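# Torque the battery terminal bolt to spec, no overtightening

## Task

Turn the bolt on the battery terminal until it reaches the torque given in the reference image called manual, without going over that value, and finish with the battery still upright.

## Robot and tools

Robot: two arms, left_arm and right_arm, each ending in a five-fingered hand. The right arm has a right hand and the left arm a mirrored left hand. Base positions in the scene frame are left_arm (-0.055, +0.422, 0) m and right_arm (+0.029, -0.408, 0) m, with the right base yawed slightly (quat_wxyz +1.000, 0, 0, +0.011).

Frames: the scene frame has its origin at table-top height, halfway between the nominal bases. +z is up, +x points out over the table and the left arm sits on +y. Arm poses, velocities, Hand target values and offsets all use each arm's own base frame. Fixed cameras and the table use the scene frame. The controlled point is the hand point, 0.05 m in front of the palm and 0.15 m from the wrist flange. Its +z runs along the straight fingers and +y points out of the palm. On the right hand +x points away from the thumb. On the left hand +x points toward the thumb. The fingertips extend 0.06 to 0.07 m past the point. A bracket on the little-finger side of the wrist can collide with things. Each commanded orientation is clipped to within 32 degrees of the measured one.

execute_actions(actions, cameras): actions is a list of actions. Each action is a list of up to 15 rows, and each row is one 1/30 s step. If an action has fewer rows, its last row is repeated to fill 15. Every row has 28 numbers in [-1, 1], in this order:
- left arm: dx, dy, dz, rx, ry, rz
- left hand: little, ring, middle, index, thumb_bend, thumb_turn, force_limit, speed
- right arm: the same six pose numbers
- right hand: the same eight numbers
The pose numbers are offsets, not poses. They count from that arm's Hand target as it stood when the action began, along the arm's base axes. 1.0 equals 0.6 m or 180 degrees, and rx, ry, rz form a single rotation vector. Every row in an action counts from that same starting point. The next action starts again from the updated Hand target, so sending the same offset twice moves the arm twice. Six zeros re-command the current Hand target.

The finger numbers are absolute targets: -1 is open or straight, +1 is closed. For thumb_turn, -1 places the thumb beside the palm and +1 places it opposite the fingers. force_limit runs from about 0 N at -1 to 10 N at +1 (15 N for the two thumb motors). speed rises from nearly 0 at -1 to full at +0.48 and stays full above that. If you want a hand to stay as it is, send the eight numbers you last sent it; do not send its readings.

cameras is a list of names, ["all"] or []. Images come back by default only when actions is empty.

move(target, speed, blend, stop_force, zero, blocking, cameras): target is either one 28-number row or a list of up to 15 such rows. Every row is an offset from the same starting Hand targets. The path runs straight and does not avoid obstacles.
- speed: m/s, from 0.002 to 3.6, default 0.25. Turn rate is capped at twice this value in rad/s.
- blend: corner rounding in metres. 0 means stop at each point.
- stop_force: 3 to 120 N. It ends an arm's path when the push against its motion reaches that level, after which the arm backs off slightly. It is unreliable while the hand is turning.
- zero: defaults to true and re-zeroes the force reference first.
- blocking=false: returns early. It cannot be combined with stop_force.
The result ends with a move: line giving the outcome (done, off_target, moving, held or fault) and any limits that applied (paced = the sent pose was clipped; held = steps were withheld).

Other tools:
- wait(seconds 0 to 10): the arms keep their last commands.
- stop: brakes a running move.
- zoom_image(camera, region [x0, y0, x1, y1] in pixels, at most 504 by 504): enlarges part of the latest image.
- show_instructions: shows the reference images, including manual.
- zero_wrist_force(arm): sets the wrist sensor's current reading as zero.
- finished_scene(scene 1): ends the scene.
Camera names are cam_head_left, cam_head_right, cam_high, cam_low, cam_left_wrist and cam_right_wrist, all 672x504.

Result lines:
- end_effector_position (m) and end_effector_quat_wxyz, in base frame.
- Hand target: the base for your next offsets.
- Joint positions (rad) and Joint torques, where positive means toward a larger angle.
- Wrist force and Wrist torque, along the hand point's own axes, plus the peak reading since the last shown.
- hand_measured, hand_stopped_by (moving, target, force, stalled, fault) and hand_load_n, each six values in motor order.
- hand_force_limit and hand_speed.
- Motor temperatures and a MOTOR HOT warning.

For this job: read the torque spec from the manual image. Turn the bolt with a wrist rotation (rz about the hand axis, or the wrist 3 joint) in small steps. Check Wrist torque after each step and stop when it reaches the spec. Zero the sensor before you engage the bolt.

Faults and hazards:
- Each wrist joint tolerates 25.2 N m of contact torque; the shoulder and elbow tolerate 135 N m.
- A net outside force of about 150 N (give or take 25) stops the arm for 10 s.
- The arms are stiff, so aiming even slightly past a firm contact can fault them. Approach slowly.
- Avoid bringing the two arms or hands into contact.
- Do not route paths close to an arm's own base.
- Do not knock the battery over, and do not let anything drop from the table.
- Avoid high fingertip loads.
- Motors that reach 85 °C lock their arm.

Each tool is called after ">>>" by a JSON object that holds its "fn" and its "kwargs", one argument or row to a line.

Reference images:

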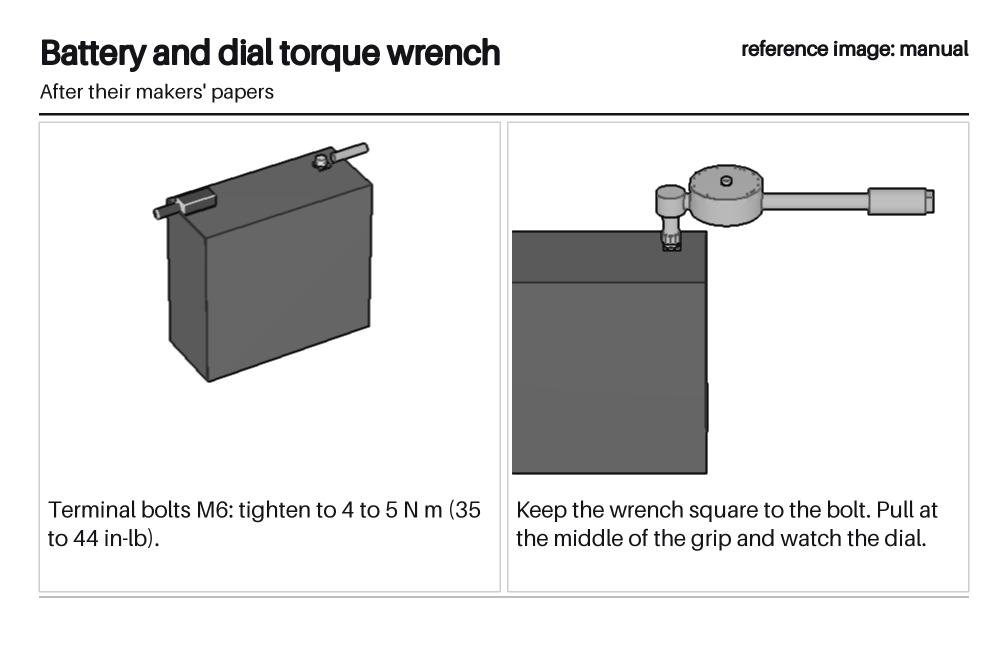

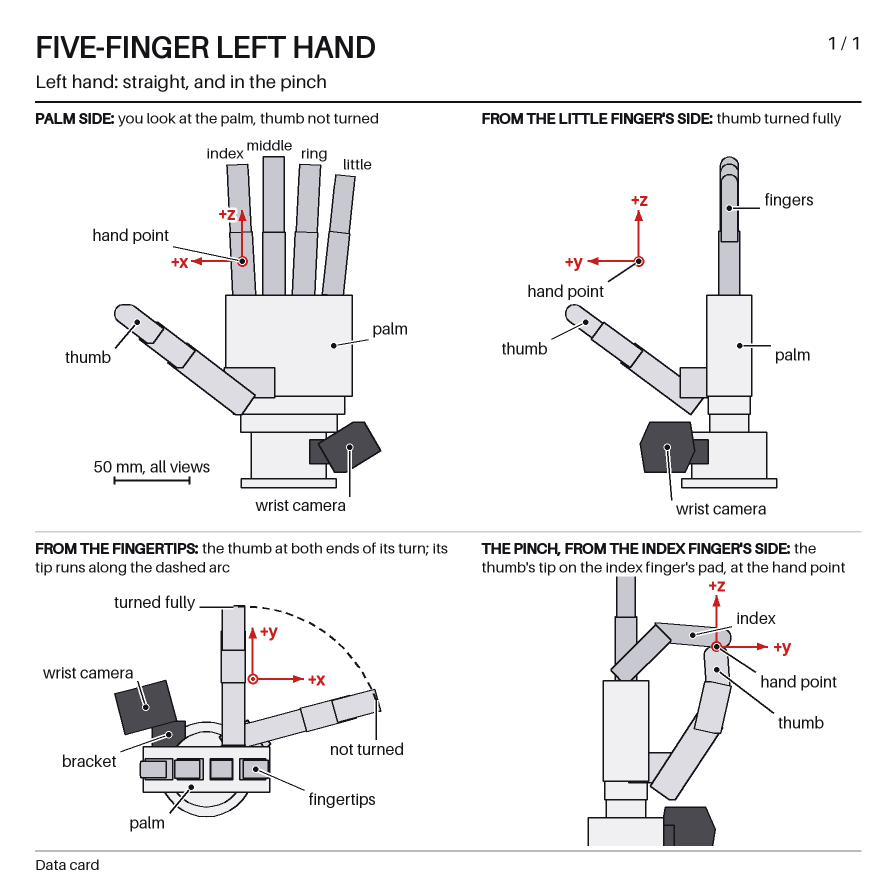

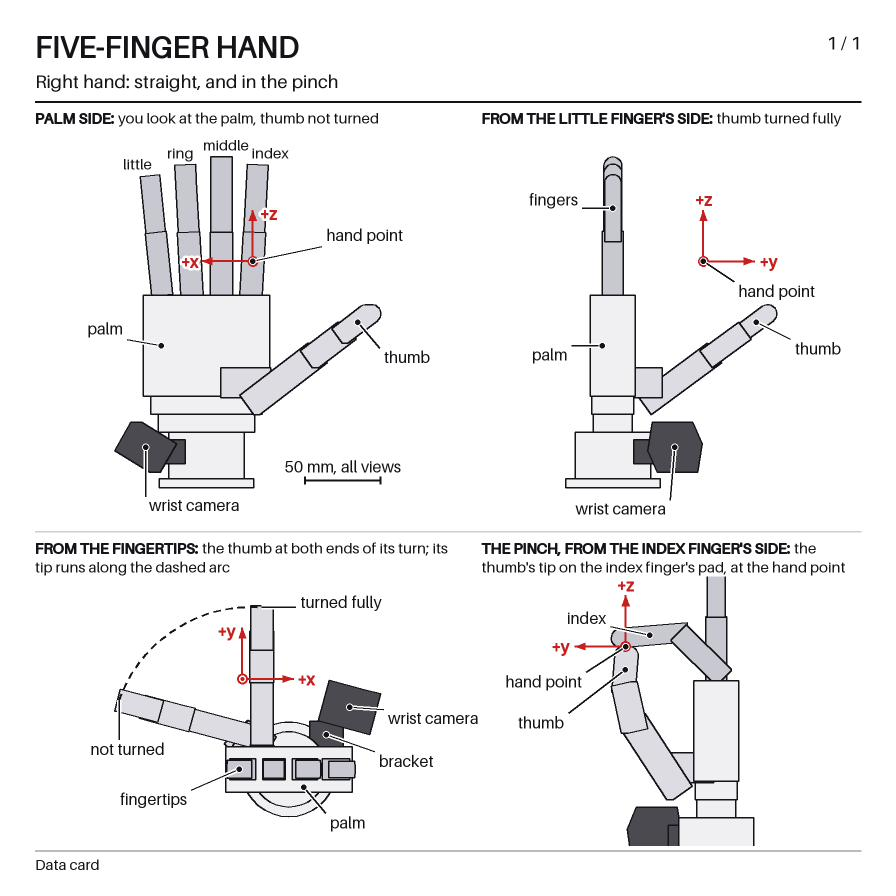

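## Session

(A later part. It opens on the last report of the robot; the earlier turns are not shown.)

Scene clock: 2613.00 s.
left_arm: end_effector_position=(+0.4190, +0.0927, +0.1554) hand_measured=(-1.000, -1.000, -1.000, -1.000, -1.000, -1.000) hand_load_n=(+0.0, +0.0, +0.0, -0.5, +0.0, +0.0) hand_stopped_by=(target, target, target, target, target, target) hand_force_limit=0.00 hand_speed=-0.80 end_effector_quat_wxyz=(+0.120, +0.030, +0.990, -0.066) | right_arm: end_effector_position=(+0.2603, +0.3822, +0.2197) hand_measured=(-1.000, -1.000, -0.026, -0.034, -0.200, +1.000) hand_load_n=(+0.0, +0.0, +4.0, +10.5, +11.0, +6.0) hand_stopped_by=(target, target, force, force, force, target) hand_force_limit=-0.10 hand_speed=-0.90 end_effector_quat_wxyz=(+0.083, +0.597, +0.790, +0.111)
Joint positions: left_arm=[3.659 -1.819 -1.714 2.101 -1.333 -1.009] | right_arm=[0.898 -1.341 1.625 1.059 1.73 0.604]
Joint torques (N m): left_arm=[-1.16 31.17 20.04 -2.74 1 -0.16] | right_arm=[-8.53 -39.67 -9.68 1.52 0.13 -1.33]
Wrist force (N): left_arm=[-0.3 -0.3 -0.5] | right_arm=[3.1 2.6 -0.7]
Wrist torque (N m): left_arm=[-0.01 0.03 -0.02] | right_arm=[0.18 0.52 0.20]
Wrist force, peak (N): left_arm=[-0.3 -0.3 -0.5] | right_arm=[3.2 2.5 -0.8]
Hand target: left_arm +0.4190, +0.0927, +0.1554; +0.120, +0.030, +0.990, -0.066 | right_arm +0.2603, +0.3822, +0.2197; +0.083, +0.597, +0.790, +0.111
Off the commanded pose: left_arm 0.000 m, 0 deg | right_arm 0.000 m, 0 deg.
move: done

>>> {"fn": "wait", "kwargs": {
  "seconds": 0.1,
  "cameras": ["cam_right_wrist"]
}}

>>> {"fn": "zoom_image", "kwargs": {
  "camera": "cam_right_wrist",
  "region": [345, 60, 395, 110]
}}

Scene clock: 2621.00 s.
left_arm: end_effector_position=(+0.4190, +0.0927, +0.1554) hand_measured=(-1.000, -1.000, -1.000, -1.000, -1.000, -1.000) hand_load_n=(+0.0, +0.0, +0.0, +0.0, +0.0, +0.0) hand_stopped_by=(target, target, target, target, target, target) hand_force_limit=0.00 hand_speed=-0.80 end_effector_quat_wxyz=(+0.120, +0.030, +0.990, -0.066) | right_arm: end_effector_position=(+0.2603, +0.3822, +0.2197) hand_measured=(-1.000, -1.000, -0.026, -0.034, -0.200, +1.000) hand_load_n=(+0.0, +0.0, +4.0, +10.5, +11.0, +6.0) hand_stopped_by=(target, target, force, force, force, target) hand_force_limit=-0.10 hand_speed=-0.90 end_effector_quat_wxyz=(+0.083, +0.597, +0.790, +0.111)
Joint positions: left_arm=[3.659 -1.819 -1.714 2.101 -1.333 -1.009] | right_arm=[0.898 -1.341 1.625 1.059 1.73 0.604]
Joint torques (N m): left_arm=[-0.14 29.75 21.31 -3.06 1.11 -0.08] | right_arm=[3.94 -21.61 -16.07 3.71 1.27 0.33]
Wrist force (N): left_arm=[-0.5 -0.1 -0.1] | right_arm=[3.0 2.5 -0.3]
Wrist torque (N m): left_arm=[0.00 0.06 -0.02] | right_arm=[0.14 0.52 0.19]
Wrist force, peak (N): left_arm=[-0.7 0.0 -0.3] | right_arm=[3.3 2.6 -0.6]
Hand target: left_arm +0.4190, +0.0927, +0.1554; +0.120, +0.030, +0.990, -0.066 | right_arm +0.2603, +0.3822, +0.2197; +0.083, +0.597, +0.790, +0.111
Off the commanded pose: left_arm 0.000 m, 0 deg | right_arm 0.000 m, 0 deg.
wait: 0.10 s; at rest from the start
Images, in order (width x height): cam_right_wrist 672x504.

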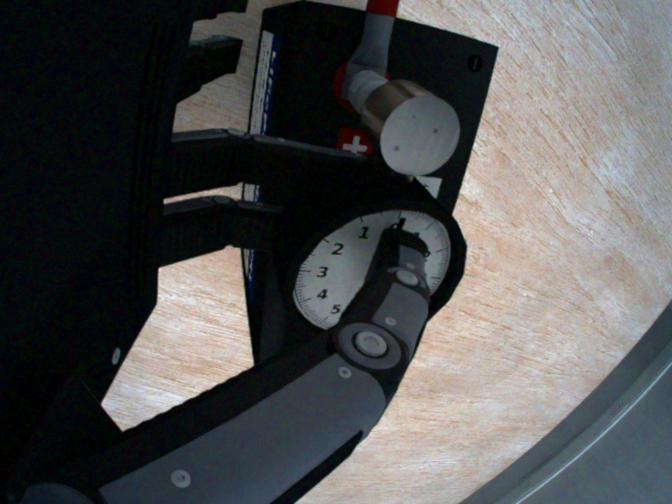

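Scaled by 10.080 from the camera's 672x504 image, which has a finer 960x720 frame.

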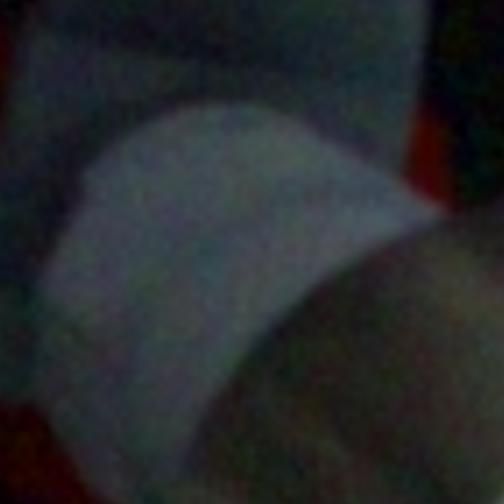

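>>> {"fn": "move", "kwargs": {
  "target": [
    [0,0,0,0,0,0,-1,-1,-1,-1,-1,-1,0,-0.8, 0,0,0.0075,0,0,0,-1,-1,0.05,-0.02,-0.18,1,-0.1,-0.9],
    [0,0,0,0,0,0,-1,-1,-1,-1,-1,-1,0,-0.8, -0.00117,0.00483,0.0075,0,0,0.01667,-1,-1,0.05,-0.02,-0.18,1,-0.1,-0.9]
  ],
  "speed": 0.03
}}

>>> {"fn": "move", "kwargs": {
  "target": [0,0,0,0,0,0,-1,-1,-1,-1,-1,-1,0,-0.8, 0,0,-0.025,0,0,0,-1,-1,0.05,-0.02,-0.18,1,-0.1,-0.9],
  "speed": 0.006,
  "stop_force": 3
}}

Scene clock: 2701.73 s.
left_arm: end_effector_position=(+0.4190, +0.0927, +0.1554) hand_measured=(-1.000, -1.000, -1.000, -1.000, -1.000, -1.000) hand_load_n=(+0.0, +0.0, +0.0, +0.0, +0.0, +0.0) hand_stopped_by=(target, target, target, target, target, target) hand_force_limit=0.00 hand_speed=-0.80 end_effector_quat_wxyz=(+0.120, +0.030, +0.990, -0.066) | right_arm: end_effector_position=(+0.2596, +0.3851, +0.2242) hand_measured=(-1.000, -1.000, -0.026, -0.034, -0.200, +1.000) hand_load_n=(+0.0, +0.0, +7.5, +6.5, +7.5, +0.5) hand_stopped_by=(target, target, force, force, force, target) hand_force_limit=-0.10 hand_speed=-0.90 end_effector_quat_wxyz=(+0.080, +0.576, +0.805, +0.113)
Joint positions: left_arm=[3.659 -1.819 -1.714 2.101 -1.333 -1.009] | right_arm=[0.892 -1.354 1.627 1.061 1.716 0.546]
Joint torques (N m): left_arm=[-0.93 29.37 20.87 -3.02 1.15 -0.11] | right_arm=[-3.99 -35.32 -17.93 1.48 0.86 1.2]
Wrist force (N): left_arm=[-0.1 -0.1 -0.4] | right_arm=[-1.1 -0.1 4.1]
Wrist torque (N m): left_arm=[0.02 0.01 -0.01] | right_arm=[0.13 0.07 0.05]
Wrist force, peak (N): left_arm=[-0.3 -0.5 -0.4] | right_arm=[-1.3 0.0 4.4]
Hand target: left_arm +0.4190, +0.0927, +0.1554; +0.120, +0.030, +0.990, -0.066 | right_arm +0.2596, +0.3851, +0.2242; +0.080, +0.577, +0.805, +0.113
Off the commanded pose: left_arm 0.000 m, 0 deg | right_arm 0.000 m, 0 deg.
move: done

Scene clock: 2703.30 s.
left_arm: end_effector_position=(+0.4190, +0.0927, +0.1554) hand_measured=(-1.000, -1.000, -1.000, -1.000, -1.000, -1.000) hand_load_n=(+0.0, +0.0, +0.0, +0.0, +0.0, +0.0) hand_stopped_by=(target, target, target, target, target, target) hand_force_limit=0.00 hand_speed=-0.80 end_effector_quat_wxyz=(+0.120, +0.030, +0.990, -0.066) | right_arm: end_effector_position=(+0.2596, +0.3851, +0.2219) hand_measured=(-1.000, -1.000, -0.026, -0.034, -0.200, +1.000) hand_load_n=(+0.0, +0.0, +6.5, +7.0, +8.5, +2.0) hand_stopped_by=(target, target, force, force, force, target) hand_force_limit=-0.10 hand_speed=-0.90 end_effector_quat_wxyz=(+0.080, +0.577, +0.805, +0.113)
Joint positions: left_arm=[3.659 -1.819 -1.714 2.101 -1.333 -1.009] | right_arm=[0.892 -1.353 1.631 1.055 1.717 0.546]
Joint torques (N m): left_arm=[-0.32 30 21.82 -2.98 1.04 -0.09] | right_arm=[4.66 -41.91 -23.2 3.48 0.11 1.34]
Wrist force (N): left_arm=[0.0 -0.1 -0.2] | right_arm=[-0.7 1.0 1.8]
Wrist torque (N m): left_arm=[0.01 -0.01 0.00] | right_arm=[0.15 0.18 0.03]
Wrist force, peak (N): left_arm=[-0.6 -0.5 -0.2] | right_arm=[-1.3 -0.4 4.4]
Hand target: left_arm +0.4190, +0.0927, +0.1554; +0.120, +0.030, +0.990, -0.066 | right_arm +0.2596, +0.3851, +0.2219; +0.080, +0.577, +0.805, +0.113 (not the last commanded pose)
Off the commanded pose: left_arm 0.000 m, 0 deg | right_arm 0.013 m, 0 deg.
move: contact (right_arm)

>>> {"fn": "move", "kwargs": {
  "target": [
    [0,0,0,0,0,0,-1,-1,-1,-1,-1,-1,0,-0.8, -0.00018,0.00045,-0.00133,0,0,0,-1,-1,0.05,-0.02,-0.18,1,-0.1,-0.9],
    [0,0,0,0,0,0,-1,-1,-1,-1,-1,-1,0,-0.8, 0.00266,0.00141,-0.00133,0,0,0,-1,-1,0.05,-0.02,-0.18,1,-0.1,-0.9],
    [0,0,0,0,0,0,-1,-1,-1,-1,-1,-1,0,-0.8, 0.00287,0.00078,-0.00133,0,0,0,-1,-1,0.05,-0.02,-0.18,1,-0.1,-0.9],
    [0,0,0,0,0,0,-1,-1,-1,-1,-1,-1,0,-0.8, 0.00003,-0.00018,-0.00133,0,0,0,-1,-1,0.05,-0.02,-0.18,1,-0.1,-0.9],
    [0,0,0,0,0,0,-1,-1,-1,-1,-1,-1,0,-0.8, 0.00025,-0.00082,-0.00133,0,0,0,-1,-1,0.05,-0.02,-0.18,1,-0.1,-0.9],
    [0,0,0,0,0,0,-1,-1,-1,-1,-1,-1,0,-0.8, 0.00309,0.00015,-0.00133,0,0,0,-1,-1,0.05,-0.02,-0.18,1,-0.1,-0.9],
    [0,0,0,0,0,0,-1,-1,-1,-1,-1,-1,0,-0.8, 0.0033,-0.00048,-0.00133,0,0,0,-1,-1,0.05,-0.02,-0.18,1,-0.1,-0.9],
    [0,0,0,0,0,0,-1,-1,-1,-1,-1,-1,0,-0.8, 0.00046,-0.00145,-0.00133,0,0,0,-1,-1,0.05,-0.02,-0.18,1,-0.1,-0.9],
    [0,0,0,0,0,0,-1,-1,-1,-1,-1,-1,0,-0.8, 0.00068,-0.00208,-0.00133,0,0,0,-1,-1,0.05,-0.02,-0.18,1,-0.1,-0.9],
    [0,0,0,0,0,0,-1,-1,-1,-1,-1,-1,0,-0.8, 0.00352,-0.00111,-0.00133,0,0,0,-1,-1,0.05,-0.02,-0.18,1,-0.1,-0.9],
    [0,0,0,0,0,0,-1,-1,-1,-1,-1,-1,0,-0.8, 0.00373,-0.00175,-0.00133,0,0,0,-1,-1,0.05,-0.02,-0.18,1,-0.1,-0.9],
    [0,0,0,0,0,0,-1,-1,-1,-1,-1,-1,0,-0.8, 0.00089,-0.00271,-0.00133,0,0,0,-1,-1,0.05,-0.02,-0.18,1,-0.1,-0.9],
    [0,0,0,0,0,0,-1,-1,-1,-1,-1,-1,0,-0.8, 0.0011,-0.00334,-0.00133,0,0,0,-1,-1,0.05,-0.02,-0.18,1,-0.1,-0.9],
    [0,0,0,0,0,0,-1,-1,-1,-1,-1,-1,0,-0.8, 0.00394,-0.00238,-0.00133,0,0,0,-1,-1,0.05,-0.02,-0.18,1,-0.1,-0.9]
  ],
  "speed": 0.008,
  "stop_force": 10
}}

Scene clock: 2762.47 s.
left_arm: end_effector_position=(+0.4190, +0.0927, +0.1554) hand_measured=(-1.000, -1.000, -1.000, -1.000, -1.000, -1.000) hand_load_n=(+0.0, +0.0, +0.0, +0.0, +0.0, +0.0) hand_stopped_by=(target, target, target, target, target, target) hand_force_limit=0.00 hand_speed=-0.80 end_effector_quat_wxyz=(+0.120, +0.030, +0.990, -0.066) | right_arm: end_effector_position=(+0.2620, +0.3837, +0.2211) hand_measured=(-1.000, -1.000, -0.026, -0.034, -0.200, +1.000) hand_load_n=(+0.0, +0.0, +6.0, +8.0, +8.5, +2.5) hand_stopped_by=(target, target, force, force, force, target) hand_force_limit=-0.10 hand_speed=-0.90 end_effector_quat_wxyz=(+0.080, +0.577, +0.805, +0.113)
Joint positions: left_arm=[3.659 -1.819 -1.714 2.101 -1.333 -1.009] | right_arm=[0.884 -1.354 1.634 1.052 1.715 0.539]
Joint torques (N m): left_arm=[-0.55 29.98 20.86 -2.97 0.89 0.06] | right_arm=[6.25 -24.07 -12.3 3.81 0.36 0.66]
Wrist force (N): left_arm=[-0.1 -0.1 -0.2] | right_arm=[-0.4 2.0 1.8]
Wrist torque (N m): left_arm=[0.00 0.00 -0.01] | right_arm=[0.14 0.26 0.14]
Wrist force, peak (N): left_arm=[-0.7 0.0 -0.1] | right_arm=[-3.6 2.5 -4.3]
Hand target: left_arm +0.4190, +0.0927, +0.1554; +0.120, +0.030, +0.990, -0.066 | right_arm +0.2620, +0.3837, +0.2211; +0.080, +0.577, +0.805, +0.113
Off the commanded pose: left_arm 0.000 m, 0 deg | right_arm 0.000 m, 0 deg.
move: done

>>> {"fn": "execute_actions", "kwargs": {
  "actions": [],
  "cameras": ["cam_right_wrist","cam_left_wrist"]
}}

Scene clock: 2796.37 s.
left_arm: end_effector_position=(+0.4190, +0.0927, +0.1554) hand_measured=(-1.000, -1.000, -1.000, -1.000, -1.000, -1.000) hand_load_n=(+0.0, +0.0, +0.0, +0.0, +0.0, +0.0) hand_stopped_by=(target, target, target, target, target, target) hand_force_limit=0.00 hand_speed=-0.80 end_effector_quat_wxyz=(+0.120, +0.030, +0.990, -0.066) | right_arm: end_effector_position=(+0.2620, +0.3837, +0.2211) hand_measured=(-1.000, -1.000, -0.026, -0.034, -0.200, +1.000) hand_load_n=(+0.0, +0.0, +6.0, +8.0, +8.0, +2.5) hand_stopped_by=(target, target, force, force, force, target) hand_force_limit=-0.10 hand_speed=-0.90 end_effector_quat_wxyz=(+0.080, +0.577, +0.805, +0.113)
Joint positions: left_arm=[3.659 -1.819 -1.714 2.101 -1.333 -1.009] | right_arm=[0.884 -1.354 1.634 1.052 1.715 0.539]
Joint velocities: within noise
Joint torques (N m): left_arm=[-0.57 29.73 19.98 -3.18 1 0.06] | right_arm=[7.35 -40.5 -11.12 3.79 1.61 0.68]
Motor temperatures (°C): left_arm=[28 30 32 32 42 40] | right_arm=[31 34 31 38 32 39]
Wrist force (N): left_arm=[-0.1 -0.1 -0.1] | right_arm=[-0.4 1.9 1.9]
Wrist torque (N m): left_arm=[-0.01 0.02 -0.01] | right_arm=[0.13 0.26 0.13]
Wrist force, peak (N): left_arm=[-0.7 0.4 -0.4] | right_arm=[-0.7 2.0 2.1]
Hand target: left_arm +0.4190, +0.0927, +0.1554; +0.120, +0.030, +0.990, -0.066 | right_arm +0.2620, +0.3837, +0.2211; +0.080, +0.577, +0.805, +0.113
Off the commanded pose: left_arm 0.000 m, 0 deg | right_arm 0.000 m, 0 deg.
Images, in order (width x height): cam_left_wrist 672x504, cam_right_wrist 672x504.

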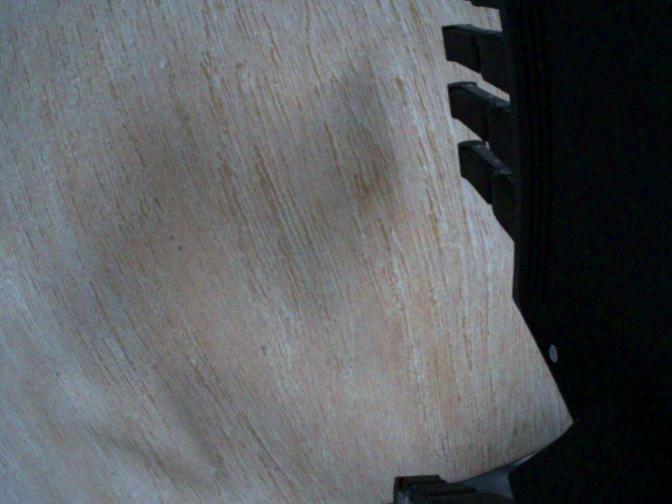

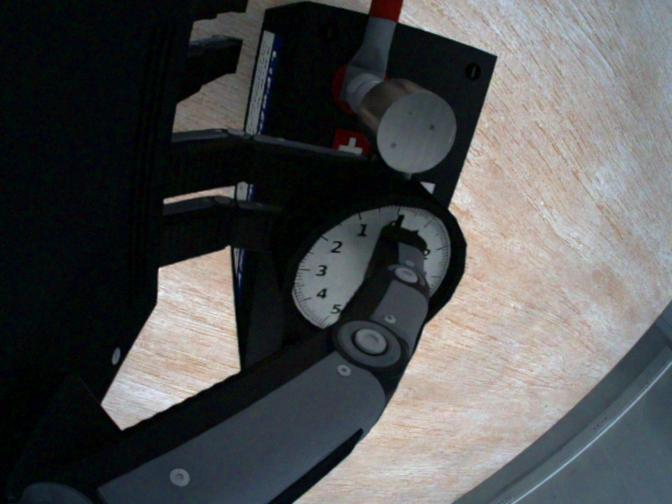

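>>> {"fn": "zoom_image", "kwargs": {
  "camera": "cam_right_wrist",
  "region": [300, 30, 480, 190]
}}

>>> {"fn": "execute_actions", "kwargs": {
  "actions": [],
  "cameras": ["cam_head_left", "cam_high", "cam_low"]
}}

Scaled by 2.800 from the camera's 672x504 image, which has a finer 960x720 frame.

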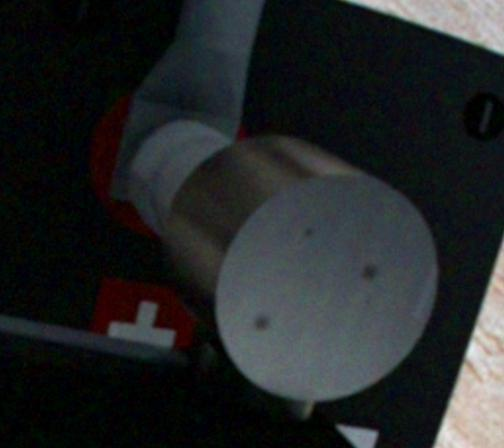

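Scene clock: 2798.67 s.
left_arm: end_effector_position=(+0.4190, +0.0927, +0.1554) hand_measured=(-1.000, -1.000, -1.000, -1.000, -1.000, -1.000) hand_load_n=(+0.0, +0.0, +0.0, +0.0, +0.0, +0.0) hand_stopped_by=(target, target, target, target, target, target) hand_force_limit=0.00 hand_speed=-0.80 end_effector_quat_wxyz=(+0.120, +0.030, +0.990, -0.066) | right_arm: end_effector_position=(+0.2620, +0.3837, +0.2211) hand_measured=(-1.000, -1.000, -0.026, -0.034, -0.200, +1.000) hand_load_n=(+0.0, +0.0, +6.5, +8.0, +8.5, +2.5) hand_stopped_by=(target, target, force, force, force, target) hand_force_limit=-0.10 hand_speed=-0.90 end_effector_quat_wxyz=(+0.080, +0.577, +0.805, +0.113)
Joint positions: left_arm=[3.659 -1.819 -1.714 2.101 -1.333 -1.009] | right_arm=[0.884 -1.354 1.634 1.052 1.715 0.539]
Joint velocities: within noise
Joint torques (N m): left_arm=[-1.7 30.03 21.07 -2.85 1.06 -0.16] | right_arm=[6.45 -41.16 -11.55 3.73 1.67 0.61]
Motor temperatures (°C): left_arm=[28 30 32 32 42 40] | right_arm=[31 34 31 38 32 39]
Wrist force (N): left_arm=[-0.1 -0.1 -0.2] | right_arm=[-0.2 1.7 1.8]
Wrist torque (N m): left_arm=[0.00 0.01 0.00] | right_arm=[0.10 0.23 0.14]
Wrist force, peak (N): left_arm=[-0.4 -0.4 -0.4] | right_arm=[-0.2 2.0 2.3]
Hand target: left_arm +0.4190, +0.0927, +0.1554; +0.120, +0.030, +0.990, -0.066 | right_arm +0.2620, +0.3837, +0.2211; +0.080, +0.577, +0.805, +0.113
Off the commanded pose: left_arm 0.000 m, 0 deg | right_arm 0.000 m, 0 deg.
Images, in order (width x height): cam_head_left 672x504, cam_high 672x504, cam_low 672x504.

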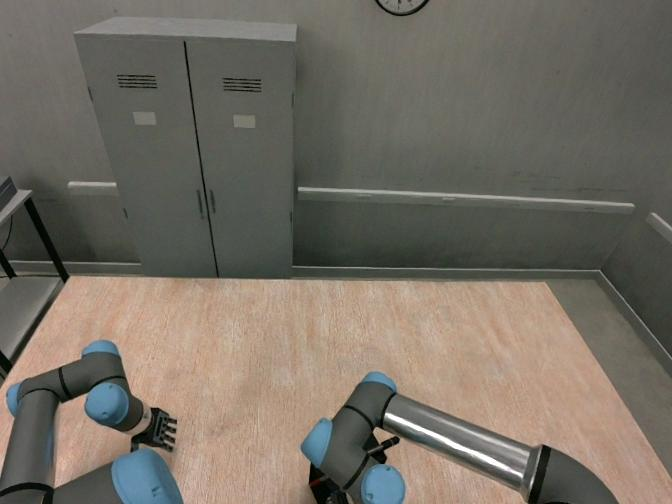

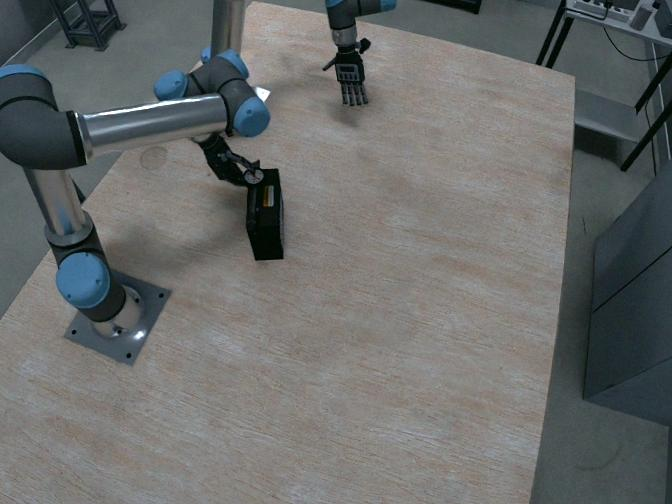

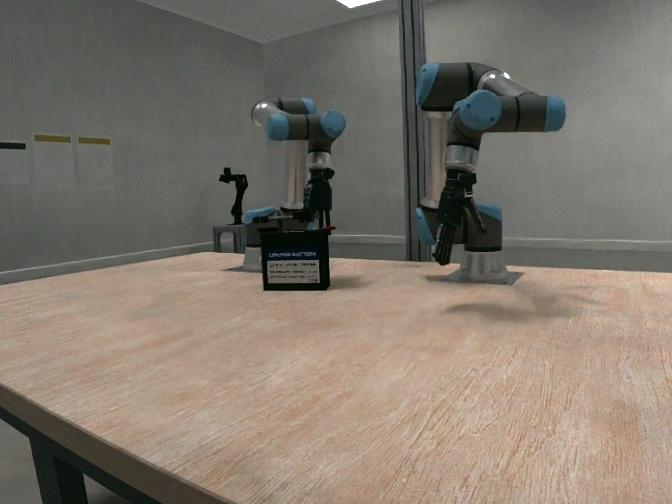

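>>> {"fn": "zoom_image", "kwargs": {
  "camera": "cam_low",
  "region": [250, 195, 350, 270]
}}

Scaled by 5.040.

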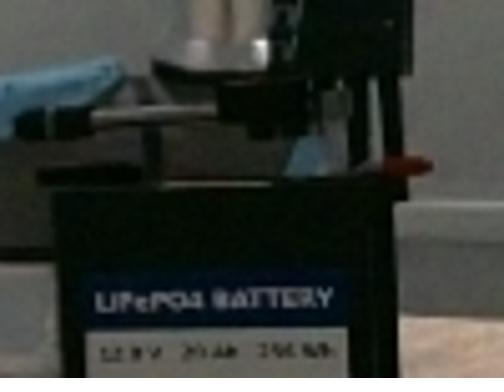

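>>> {"fn": "zoom_image", "kwargs": {
  "camera": "cam_low",
  "region": [250, 208, 300, 236]
}}

>>> {"fn": "zoom_image", "kwargs": {
  "camera": "cam_low",
  "region": [290, 208, 340, 236]
}}

Scaled by 10.080.

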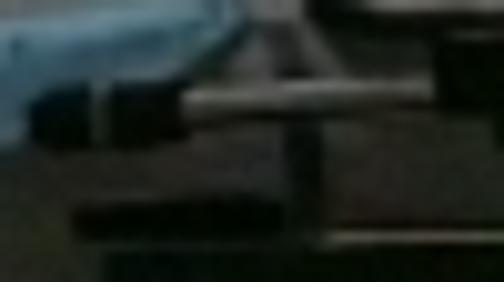

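Scaled by 10.080.

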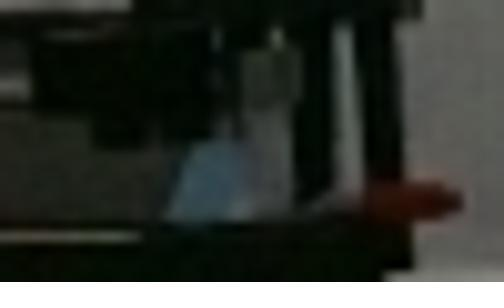

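>>> {"fn": "move", "kwargs": {
  "target": [
    [0,0,0,0,0,0,-1,-1,-1,-1,-1,-1,0,-0.8,0,0,0.00917,0,0,0,-1,-1,0.05,-0.02,-0.18,1,-0.1,-0.9],
    [0,0,0,0,0,0,-1,-1,-1,-1,-1,-1,0,-0.8,-0.0025,0.00233,0.00917,0,0,0,-1,-1,0.05,-0.02,-0.18,1,-0.1,-0.9]
  ],
  "speed": 0.02,
  "cameras": ["cam_right_wrist","cam_low","cam_head_left","cam_high"]
}}

>>> {"fn": "zoom_image", "kwargs": {
  "camera": "cam_low",
  "region": [250, 208, 300, 236]
}}

>>> {"fn": "zoom_image", "kwargs": {
  "camera": "cam_right_wrist",
  "region": [330, 40, 480, 190]
}}

Scene clock: 2861.33 s.
left_arm: end_effector_position=(+0.4190, +0.0927, +0.1554) hand_measured=(-1.000, -1.000, -1.000, -1.000, -1.000, -1.000) hand_load_n=(+0.0, +0.0, +0.0, +0.0, +0.0, +0.0) hand_stopped_by=(target, target, target, target, target, target) hand_force_limit=0.00 hand_speed=-0.80 end_effector_quat_wxyz=(+0.120, +0.030, +0.990, -0.066) | right_arm: end_effector_position=(+0.2604, +0.3852, +0.2267) hand_measured=(-1.000, -1.000, -0.026, -0.034, -0.200, +1.000) hand_load_n=(+0.0, +0.0, +8.0, +6.5, +7.5, +0.0) hand_stopped_by=(target, target, force, force, force, target) hand_force_limit=-0.10 hand_speed=-0.90 end_effector_quat_wxyz=(+0.080, +0.577, +0.805, +0.113)
Joint positions: left_arm=[3.659 -1.819 -1.714 2.101 -1.333 -1.009] | right_arm=[0.89 -1.355 1.622 1.067 1.716 0.545]
Joint torques (N m): left_arm=[1.03 30.26 21.79 -2.9 1.14 -0.02] | right_arm=[-9.79 -22.78 -16.99 2.57 1.35 -0.95]
Wrist force (N): left_arm=[-0.2 -0.2 -0.1] | right_arm=[-1.0 -0.1 4.4]
Wrist torque (N m): left_arm=[-0.02 0.01 -0.01] | right_arm=[0.12 0.05 -0.11]
Wrist force, peak (N): left_arm=[-0.5 0.6 -0.1] | right_arm=[-1.2 0.0 4.6]
Hand target: left_arm +0.4190, +0.0927, +0.1554; +0.120, +0.030, +0.990, -0.066 | right_arm +0.2605, +0.3851, +0.2266; +0.080, +0.577, +0.805, +0.113
Off the commanded pose: left_arm 0.000 m, 0 deg | right_arm 0.000 m, 0 deg.
move: done
Images, in order (width x height): cam_head_left 672x504, cam_high 672x504, cam_low 672x504, cam_right_wrist 672x504.

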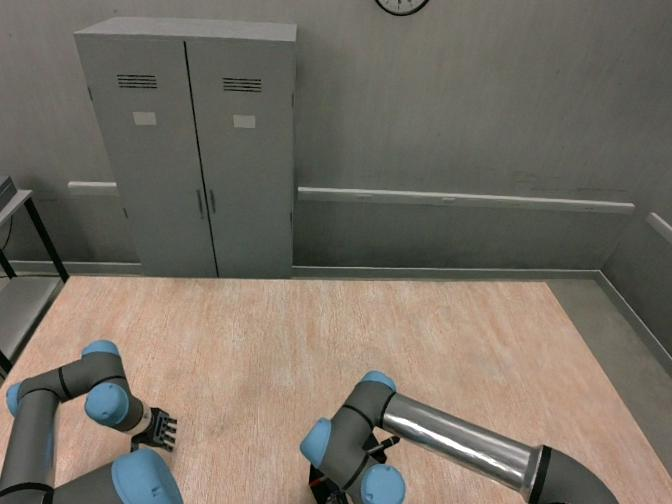

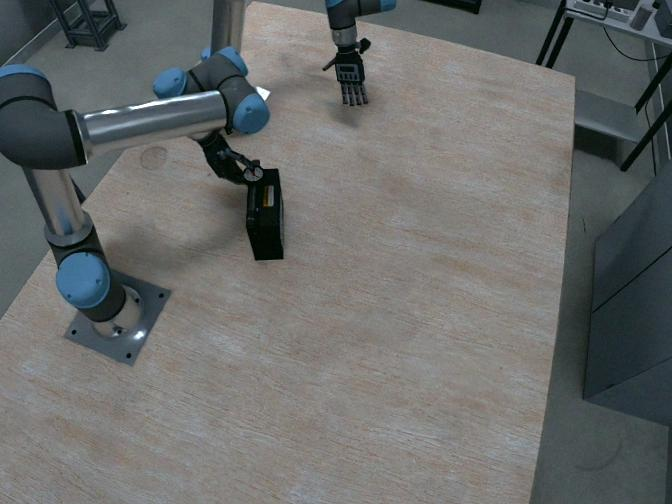

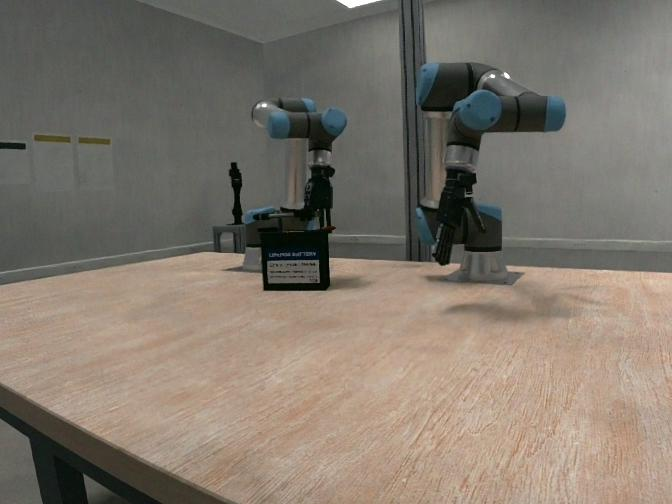

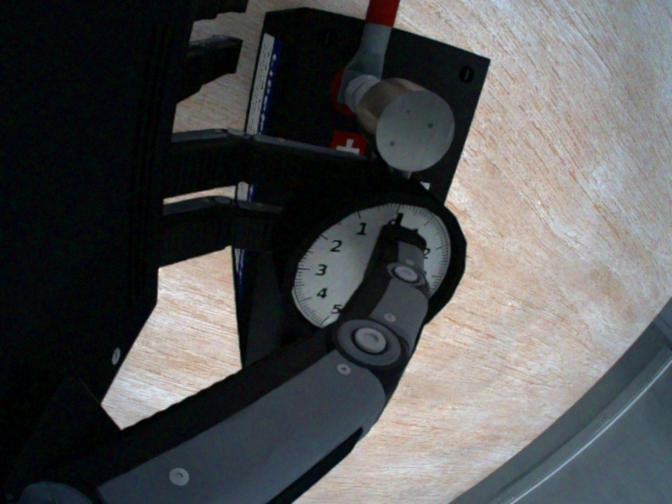

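Scaled by 10.080.

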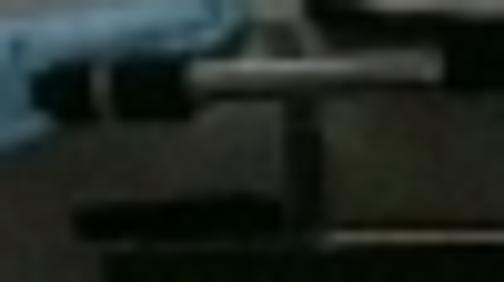

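Scaled by 3.360 from the camera's 672x504 image, which has a finer 960x720 frame.

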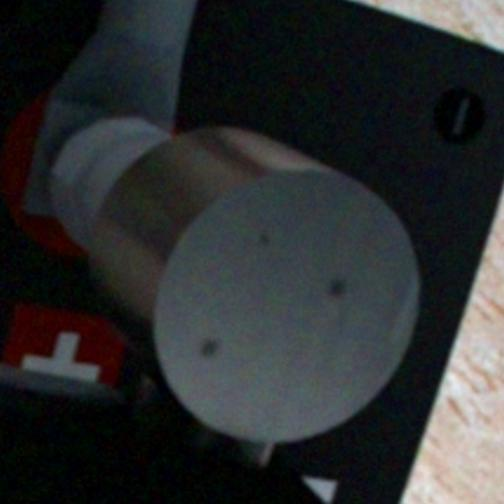

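>>> {"fn": "move", "kwargs": {
  "target": [
    [0.0017,-0.1545,0.491,0.0316,-0.8284,-0.4074,-1,-1,-1,-1,-1,-1,0,-0.8,0,0,0.4167,0,0,0,-1,-1,0.05,-0.02,-0.18,1,-0.1,-0.9]
  ],
  "speed": 0.4,
  "cameras": ["cam_high","cam_head_left"]
}}

Scene clock: 2982.63 s.
left_arm: end_effector_position=(+0.4200, +0.0000, +0.4499) hand_measured=(-1.000, -1.000, -1.000, -1.000, -1.000, -1.000) hand_load_n=(+0.0, +0.0, +0.0, +0.5, +0.0, +0.0) hand_stopped_by=(target, target, target, target, target, target) hand_force_limit=0.00 hand_speed=-0.80 end_effector_quat_wxyz=(+0.866, +0.500, +0.001, +0.000) | right_arm: end_effector_position=(+0.2605, +0.3851, +0.4765) hand_measured=(-1.000, -1.000, -0.026, -0.034, -0.200, +1.000) hand_load_n=(+0.0, +0.0, +8.0, +6.5, +7.5, +0.0) hand_stopped_by=(target, target, force, force, force, target) hand_force_limit=-0.10 hand_speed=-0.90 end_effector_quat_wxyz=(+0.080, +0.577, +0.805, +0.113)
Joint positions: left_arm=[3.903 -1.997 -2.266 0.423 -0.892 3.624] | right_arm=[0.89 -1.316 0.922 1.727 1.716 0.544]
Joint torques (N m): left_arm=[3.92 34.01 16.64 3.05 -0.83 0.79] | right_arm=[-3.27 -45.03 -17.08 1.05 -0.08 0.79]
Wrist force (N): left_arm=[1.4 -0.7 2.1] | right_arm=[-1.1 -0.1 4.1]
Wrist torque (N m): left_arm=[0.07 -0.24 0.20] | right_arm=[0.12 0.06 -0.04]
Wrist force, peak (N): left_arm=[2.2 -0.2 2.6] | right_arm=[-1.3 -0.4 5.0]
Hand target: left_arm +0.4200, +0.0000, +0.4500; +0.866, +0.500, +0.001, +0.000 | right_arm +0.2605, +0.3851, +0.4767; +0.080, +0.577, +0.805, +0.113
Off the commanded pose: left_arm 0.000 m, 0 deg | right_arm 0.000 m, 0 deg.
move: done
Images, in order (width x height): cam_head_left 672x504, cam_high 672x504.

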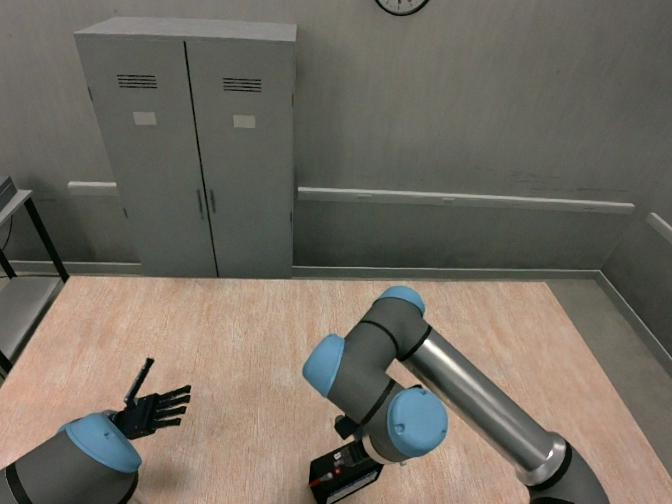

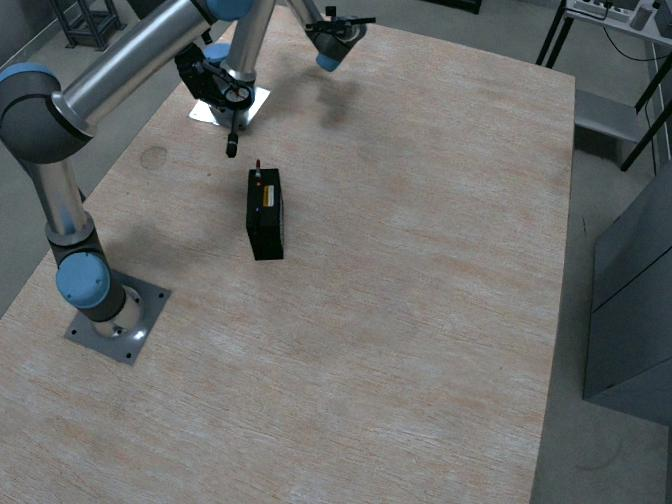

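>>> {"fn": "move", "kwargs": {
  "target": [
    [0.0372,-0.38,-0.1117,0,0,0,-1,-1,-1,-1,-1,-1,0,-0.8,0.1333,0,0,0,0,0,-1,-1,0.05,-0.02,-0.18,1,-0.1,-0.9],
    [0.0372,-0.6752,-0.1117,0,0,0,-1,-1,-1,-1,-1,-1,0,-0.8,0.1333,0,0,0,0,0,-1,-1,0.05,-0.02,-0.18,1,-0.1,-0.9]
  ],
  "speed": 0.2,
  "blend": [0.03,0],
  "cameras": ["cam_left_wrist"]
}}

Scene clock: 2994.53 s.
left_arm: end_effector_position=(+0.4423, -0.4050, +0.3831) hand_measured=(-1.000, -1.000, -1.000, -1.000, -1.000, -1.000) hand_load_n=(+0.0, +0.0, +0.0, +0.0, +0.0, +0.0) hand_stopped_by=(target, target, target, target, target, target) hand_force_limit=0.00 hand_speed=-0.80 end_effector_quat_wxyz=(+0.866, +0.500, +0.001, +0.000) | right_arm: end_effector_position=(+0.3404, +0.3851, +0.4767) hand_measured=(-1.000, -1.000, -0.026, -0.034, -0.200, +1.000) hand_load_n=(+0.0, +0.0, +8.0, +6.5, +7.0, +0.5) hand_stopped_by=(target, target, force, force, force, target) hand_force_limit=-0.10 hand_speed=-0.90 end_effector_quat_wxyz=(+0.080, +0.577, +0.805, +0.113)
Joint positions: left_arm=[2.943 -1.895 -2.233 -0.914 -0.557 5.095] | right_arm=[0.74 -1.215 0.78 1.75 1.68 0.398]
Joint torques (N m): left_arm=[-5.76 17.47 21.76 0.45 -0.08 1.16] | right_arm=[8.34 -48.73 -10.71 0.51 1.87 1.28]
Wrist force (N): left_arm=[1.2 -0.3 2.6] | right_arm=[-0.9 -0.2 4.5]
Wrist torque (N m): left_arm=[0.08 -0.19 0.14] | right_arm=[0.09 0.00 0.06]
Wrist force, peak (N): left_arm=[1.4 -1.2 3.7] | right_arm=[-1.2 -0.4 4.6]
Hand target: left_arm +0.4423, -0.4051, +0.3830; +0.866, +0.500, +0.001, +0.000 | right_arm +0.3404, +0.3851, +0.4767; +0.080, +0.577, +0.805, +0.113
Off the commanded pose: left_arm 0.000 m, 0 deg | right_arm 0.000 m, 0 deg.
move: done
Images, in order (width x height): cam_left_wrist 672x504.

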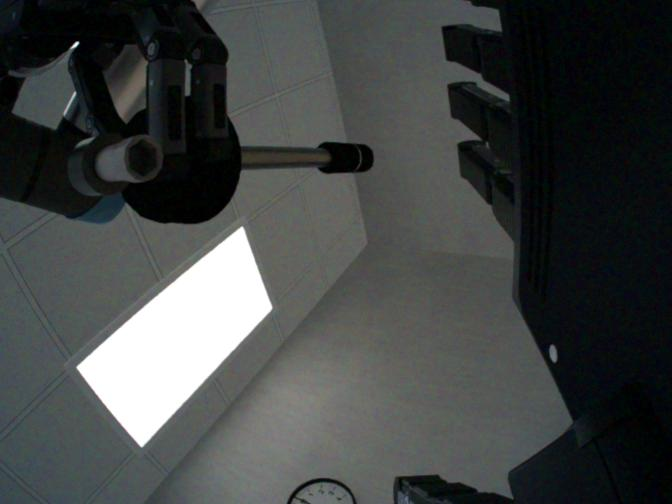

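Excellent view. Zoom in.

>>> {"fn": "zoom_image", "kwargs": {
  "camera": "cam_left_wrist",
  "region": [60, 110, 180, 220]
}}

>>> {"fn": "zoom_image", "kwargs": {
  "camera": "cam_left_wrist",
  "region": [0, 100, 400, 230]
}}

Scaled by 4.200 from the camera's 672x504 image, which has a finer 960x720 frame.

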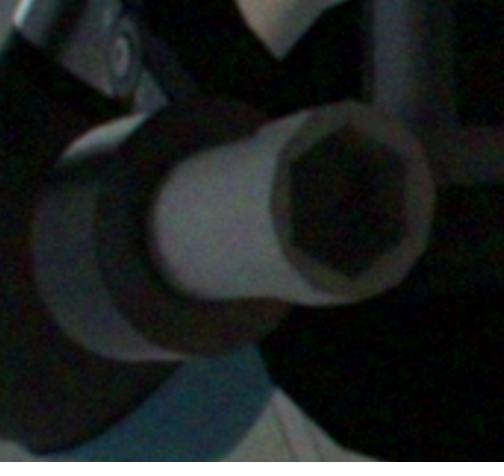

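Scaled by 1.260 from the camera's 672x504 image, which has a finer 960x720 frame.

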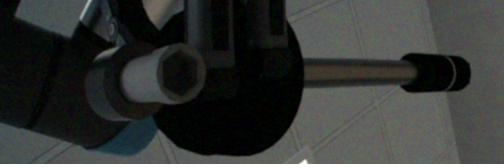

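>>> {"fn": "execute_actions", "kwargs": {
  "actions": [],
  "cameras": ["cam_low"]
}}

>>> {"fn": "zoom_image", "kwargs": {
  "camera": "cam_low",
  "region": [230, 100, 350, 190]
}}

Scene clock: 3066.93 s.
left_arm: end_effector_position=(+0.4423, -0.4051, +0.3830) hand_measured=(-1.000, -1.000, -1.000, -1.000, -1.000, -1.000) hand_load_n=(+0.0, +0.0, +0.0, +0.0, +0.0, +0.0) hand_stopped_by=(target, target, target, target, target, target) hand_force_limit=0.00 hand_speed=-0.80 end_effector_quat_wxyz=(+0.866, +0.500, +0.001, +0.000) | right_arm: end_effector_position=(+0.3404, +0.3851, +0.4767) hand_measured=(-1.000, -1.000, -0.026, -0.034, -0.200, +1.000) hand_load_n=(+0.0, +0.0, +8.0, +7.0, +7.0, +0.0) hand_stopped_by=(target, target, force, force, force, target) hand_force_limit=-0.10 hand_speed=-0.90 end_effector_quat_wxyz=(+0.080, +0.577, +0.805, +0.113)
Joint positions: left_arm=[2.943 -1.895 -2.233 -0.915 -0.557 5.095] | right_arm=[0.74 -1.215 0.78 1.75 1.68 0.398]
Joint velocities: within noise
Joint torques (N m): left_arm=[-12.65 17.8 20.94 0.02 -1.7 1.69] | right_arm=[8.62 -48.68 -10.73 0.53 1.84 1.18]
Motor temperatures (°C): left_arm=[28 30 32 32 42 40] | right_arm=[31 34 30 38 32 39]
Wrist force (N): left_arm=[1.4 -0.4 2.2] | right_arm=[-1.1 -0.2 4.1]
Wrist torque (N m): left_arm=[0.08 -0.23 0.15] | right_arm=[0.12 0.04 0.05]
Wrist force, peak (N): left_arm=[1.3 -0.4 2.8] | right_arm=[-1.3 -0.4 4.4]
Hand target: left_arm +0.4423, -0.4051, +0.3830; +0.866, +0.500, +0.001, +0.000 | right_arm +0.3404, +0.3851, +0.4767; +0.080, +0.577, +0.805, +0.113
Off the commanded pose: left_arm 0.000 m, 0 deg | right_arm 0.000 m, 0 deg.
Images, in order (width x height): cam_low 672x504.

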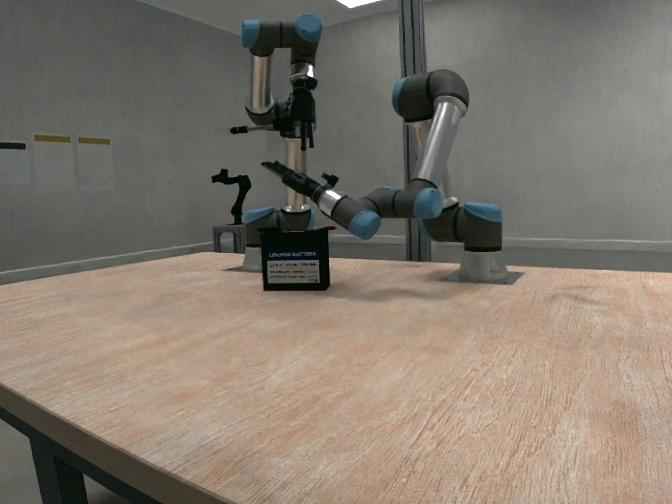

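Scaled by 4.200.

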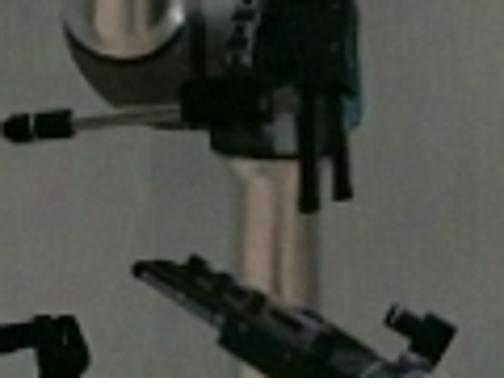

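>>> {"fn": "move", "kwargs": {
  "target": [
    [0,0.508,0,0,0,0,-1,-1,-1,-1,-1,-1,0,-0.8,-0.095,0.01233,-0.2945,-0.01634,-0.01092,0.16662,-1,-1,0.05,-0.02,-0.18,1,-0.1,-0.9]
  ],
  "speed": 0.15,
  "cameras": ["cam_right_wrist","cam_low"]
}}

Scene clock: 3146.83 s.
left_arm: end_effector_position=(+0.4423, -0.1003, +0.3830) hand_measured=(-1.000, -1.000, -1.000, -1.000, -1.000, -1.000) hand_load_n=(+0.0, +0.0, +0.0, +0.0, +0.0, +0.0) hand_stopped_by=(target, target, target, target, target, target) hand_force_limit=0.00 hand_speed=-0.80 end_effector_quat_wxyz=(+0.866, +0.500, +0.001, +0.000) | right_arm: end_effector_position=(+0.2835, +0.3924, +0.3001) hand_measured=(-1.000, -1.000, -0.026, -0.034, -0.200, +1.000) hand_load_n=(+0.0, +0.0, +8.0, +6.5, +7.5, +0.0) hand_stopped_by=(target, target, force, force, force, target) hand_force_limit=-0.10 hand_speed=-0.90 end_effector_quat_wxyz=(+0.076, +0.345, +0.928, +0.119)
Joint positions: left_arm=[3.671 -2.139 -2.33 0.474 -0.726 3.849] | right_arm=[0.726 -1.461 1.551 1.198 1.593 -0.137]
Joint torques (N m): left_arm=[1.25 34.42 1.85 -0.11 -1.17 -0.65] | right_arm=[2.58 -14.58 -15.96 1.11 1.72 -0.4]
Wrist force (N): left_arm=[1.0 -0.7 2.2] | right_arm=[-1.1 -0.7 4.3]
Wrist torque (N m): left_arm=[0.04 -0.17 0.01] | right_arm=[0.04 0.09 -0.15]
Wrist force, peak (N): left_arm=[1.4 -1.0 3.3] | right_arm=[-0.8 -1.4 5.3]
Hand target: left_arm +0.4423, -0.1003, +0.3830; +0.866, +0.500, +0.001, +0.000 | right_arm +0.2834, +0.3925, +0.3000; +0.076, +0.344, +0.928, +0.119
Off the commanded pose: left_arm 0.000 m, 0 deg | right_arm 0.000 m, 0 deg.
move: done
Images, in order (width x height): cam_low 672x504, cam_right_wrist 672x504.

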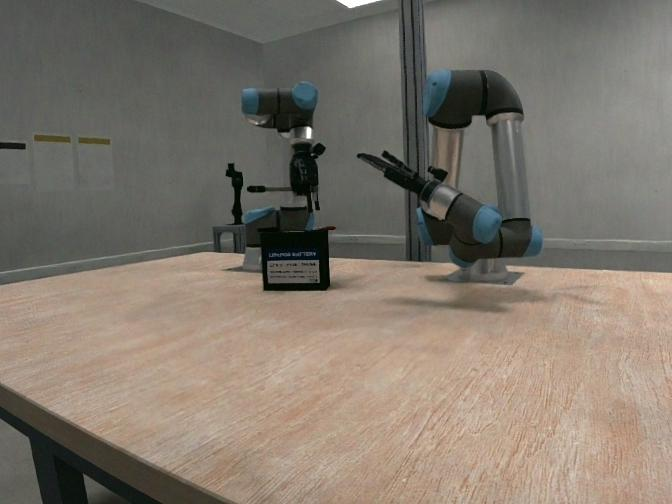

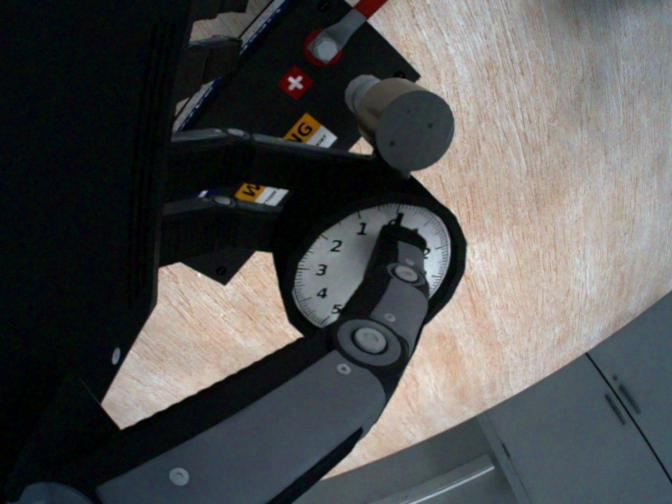

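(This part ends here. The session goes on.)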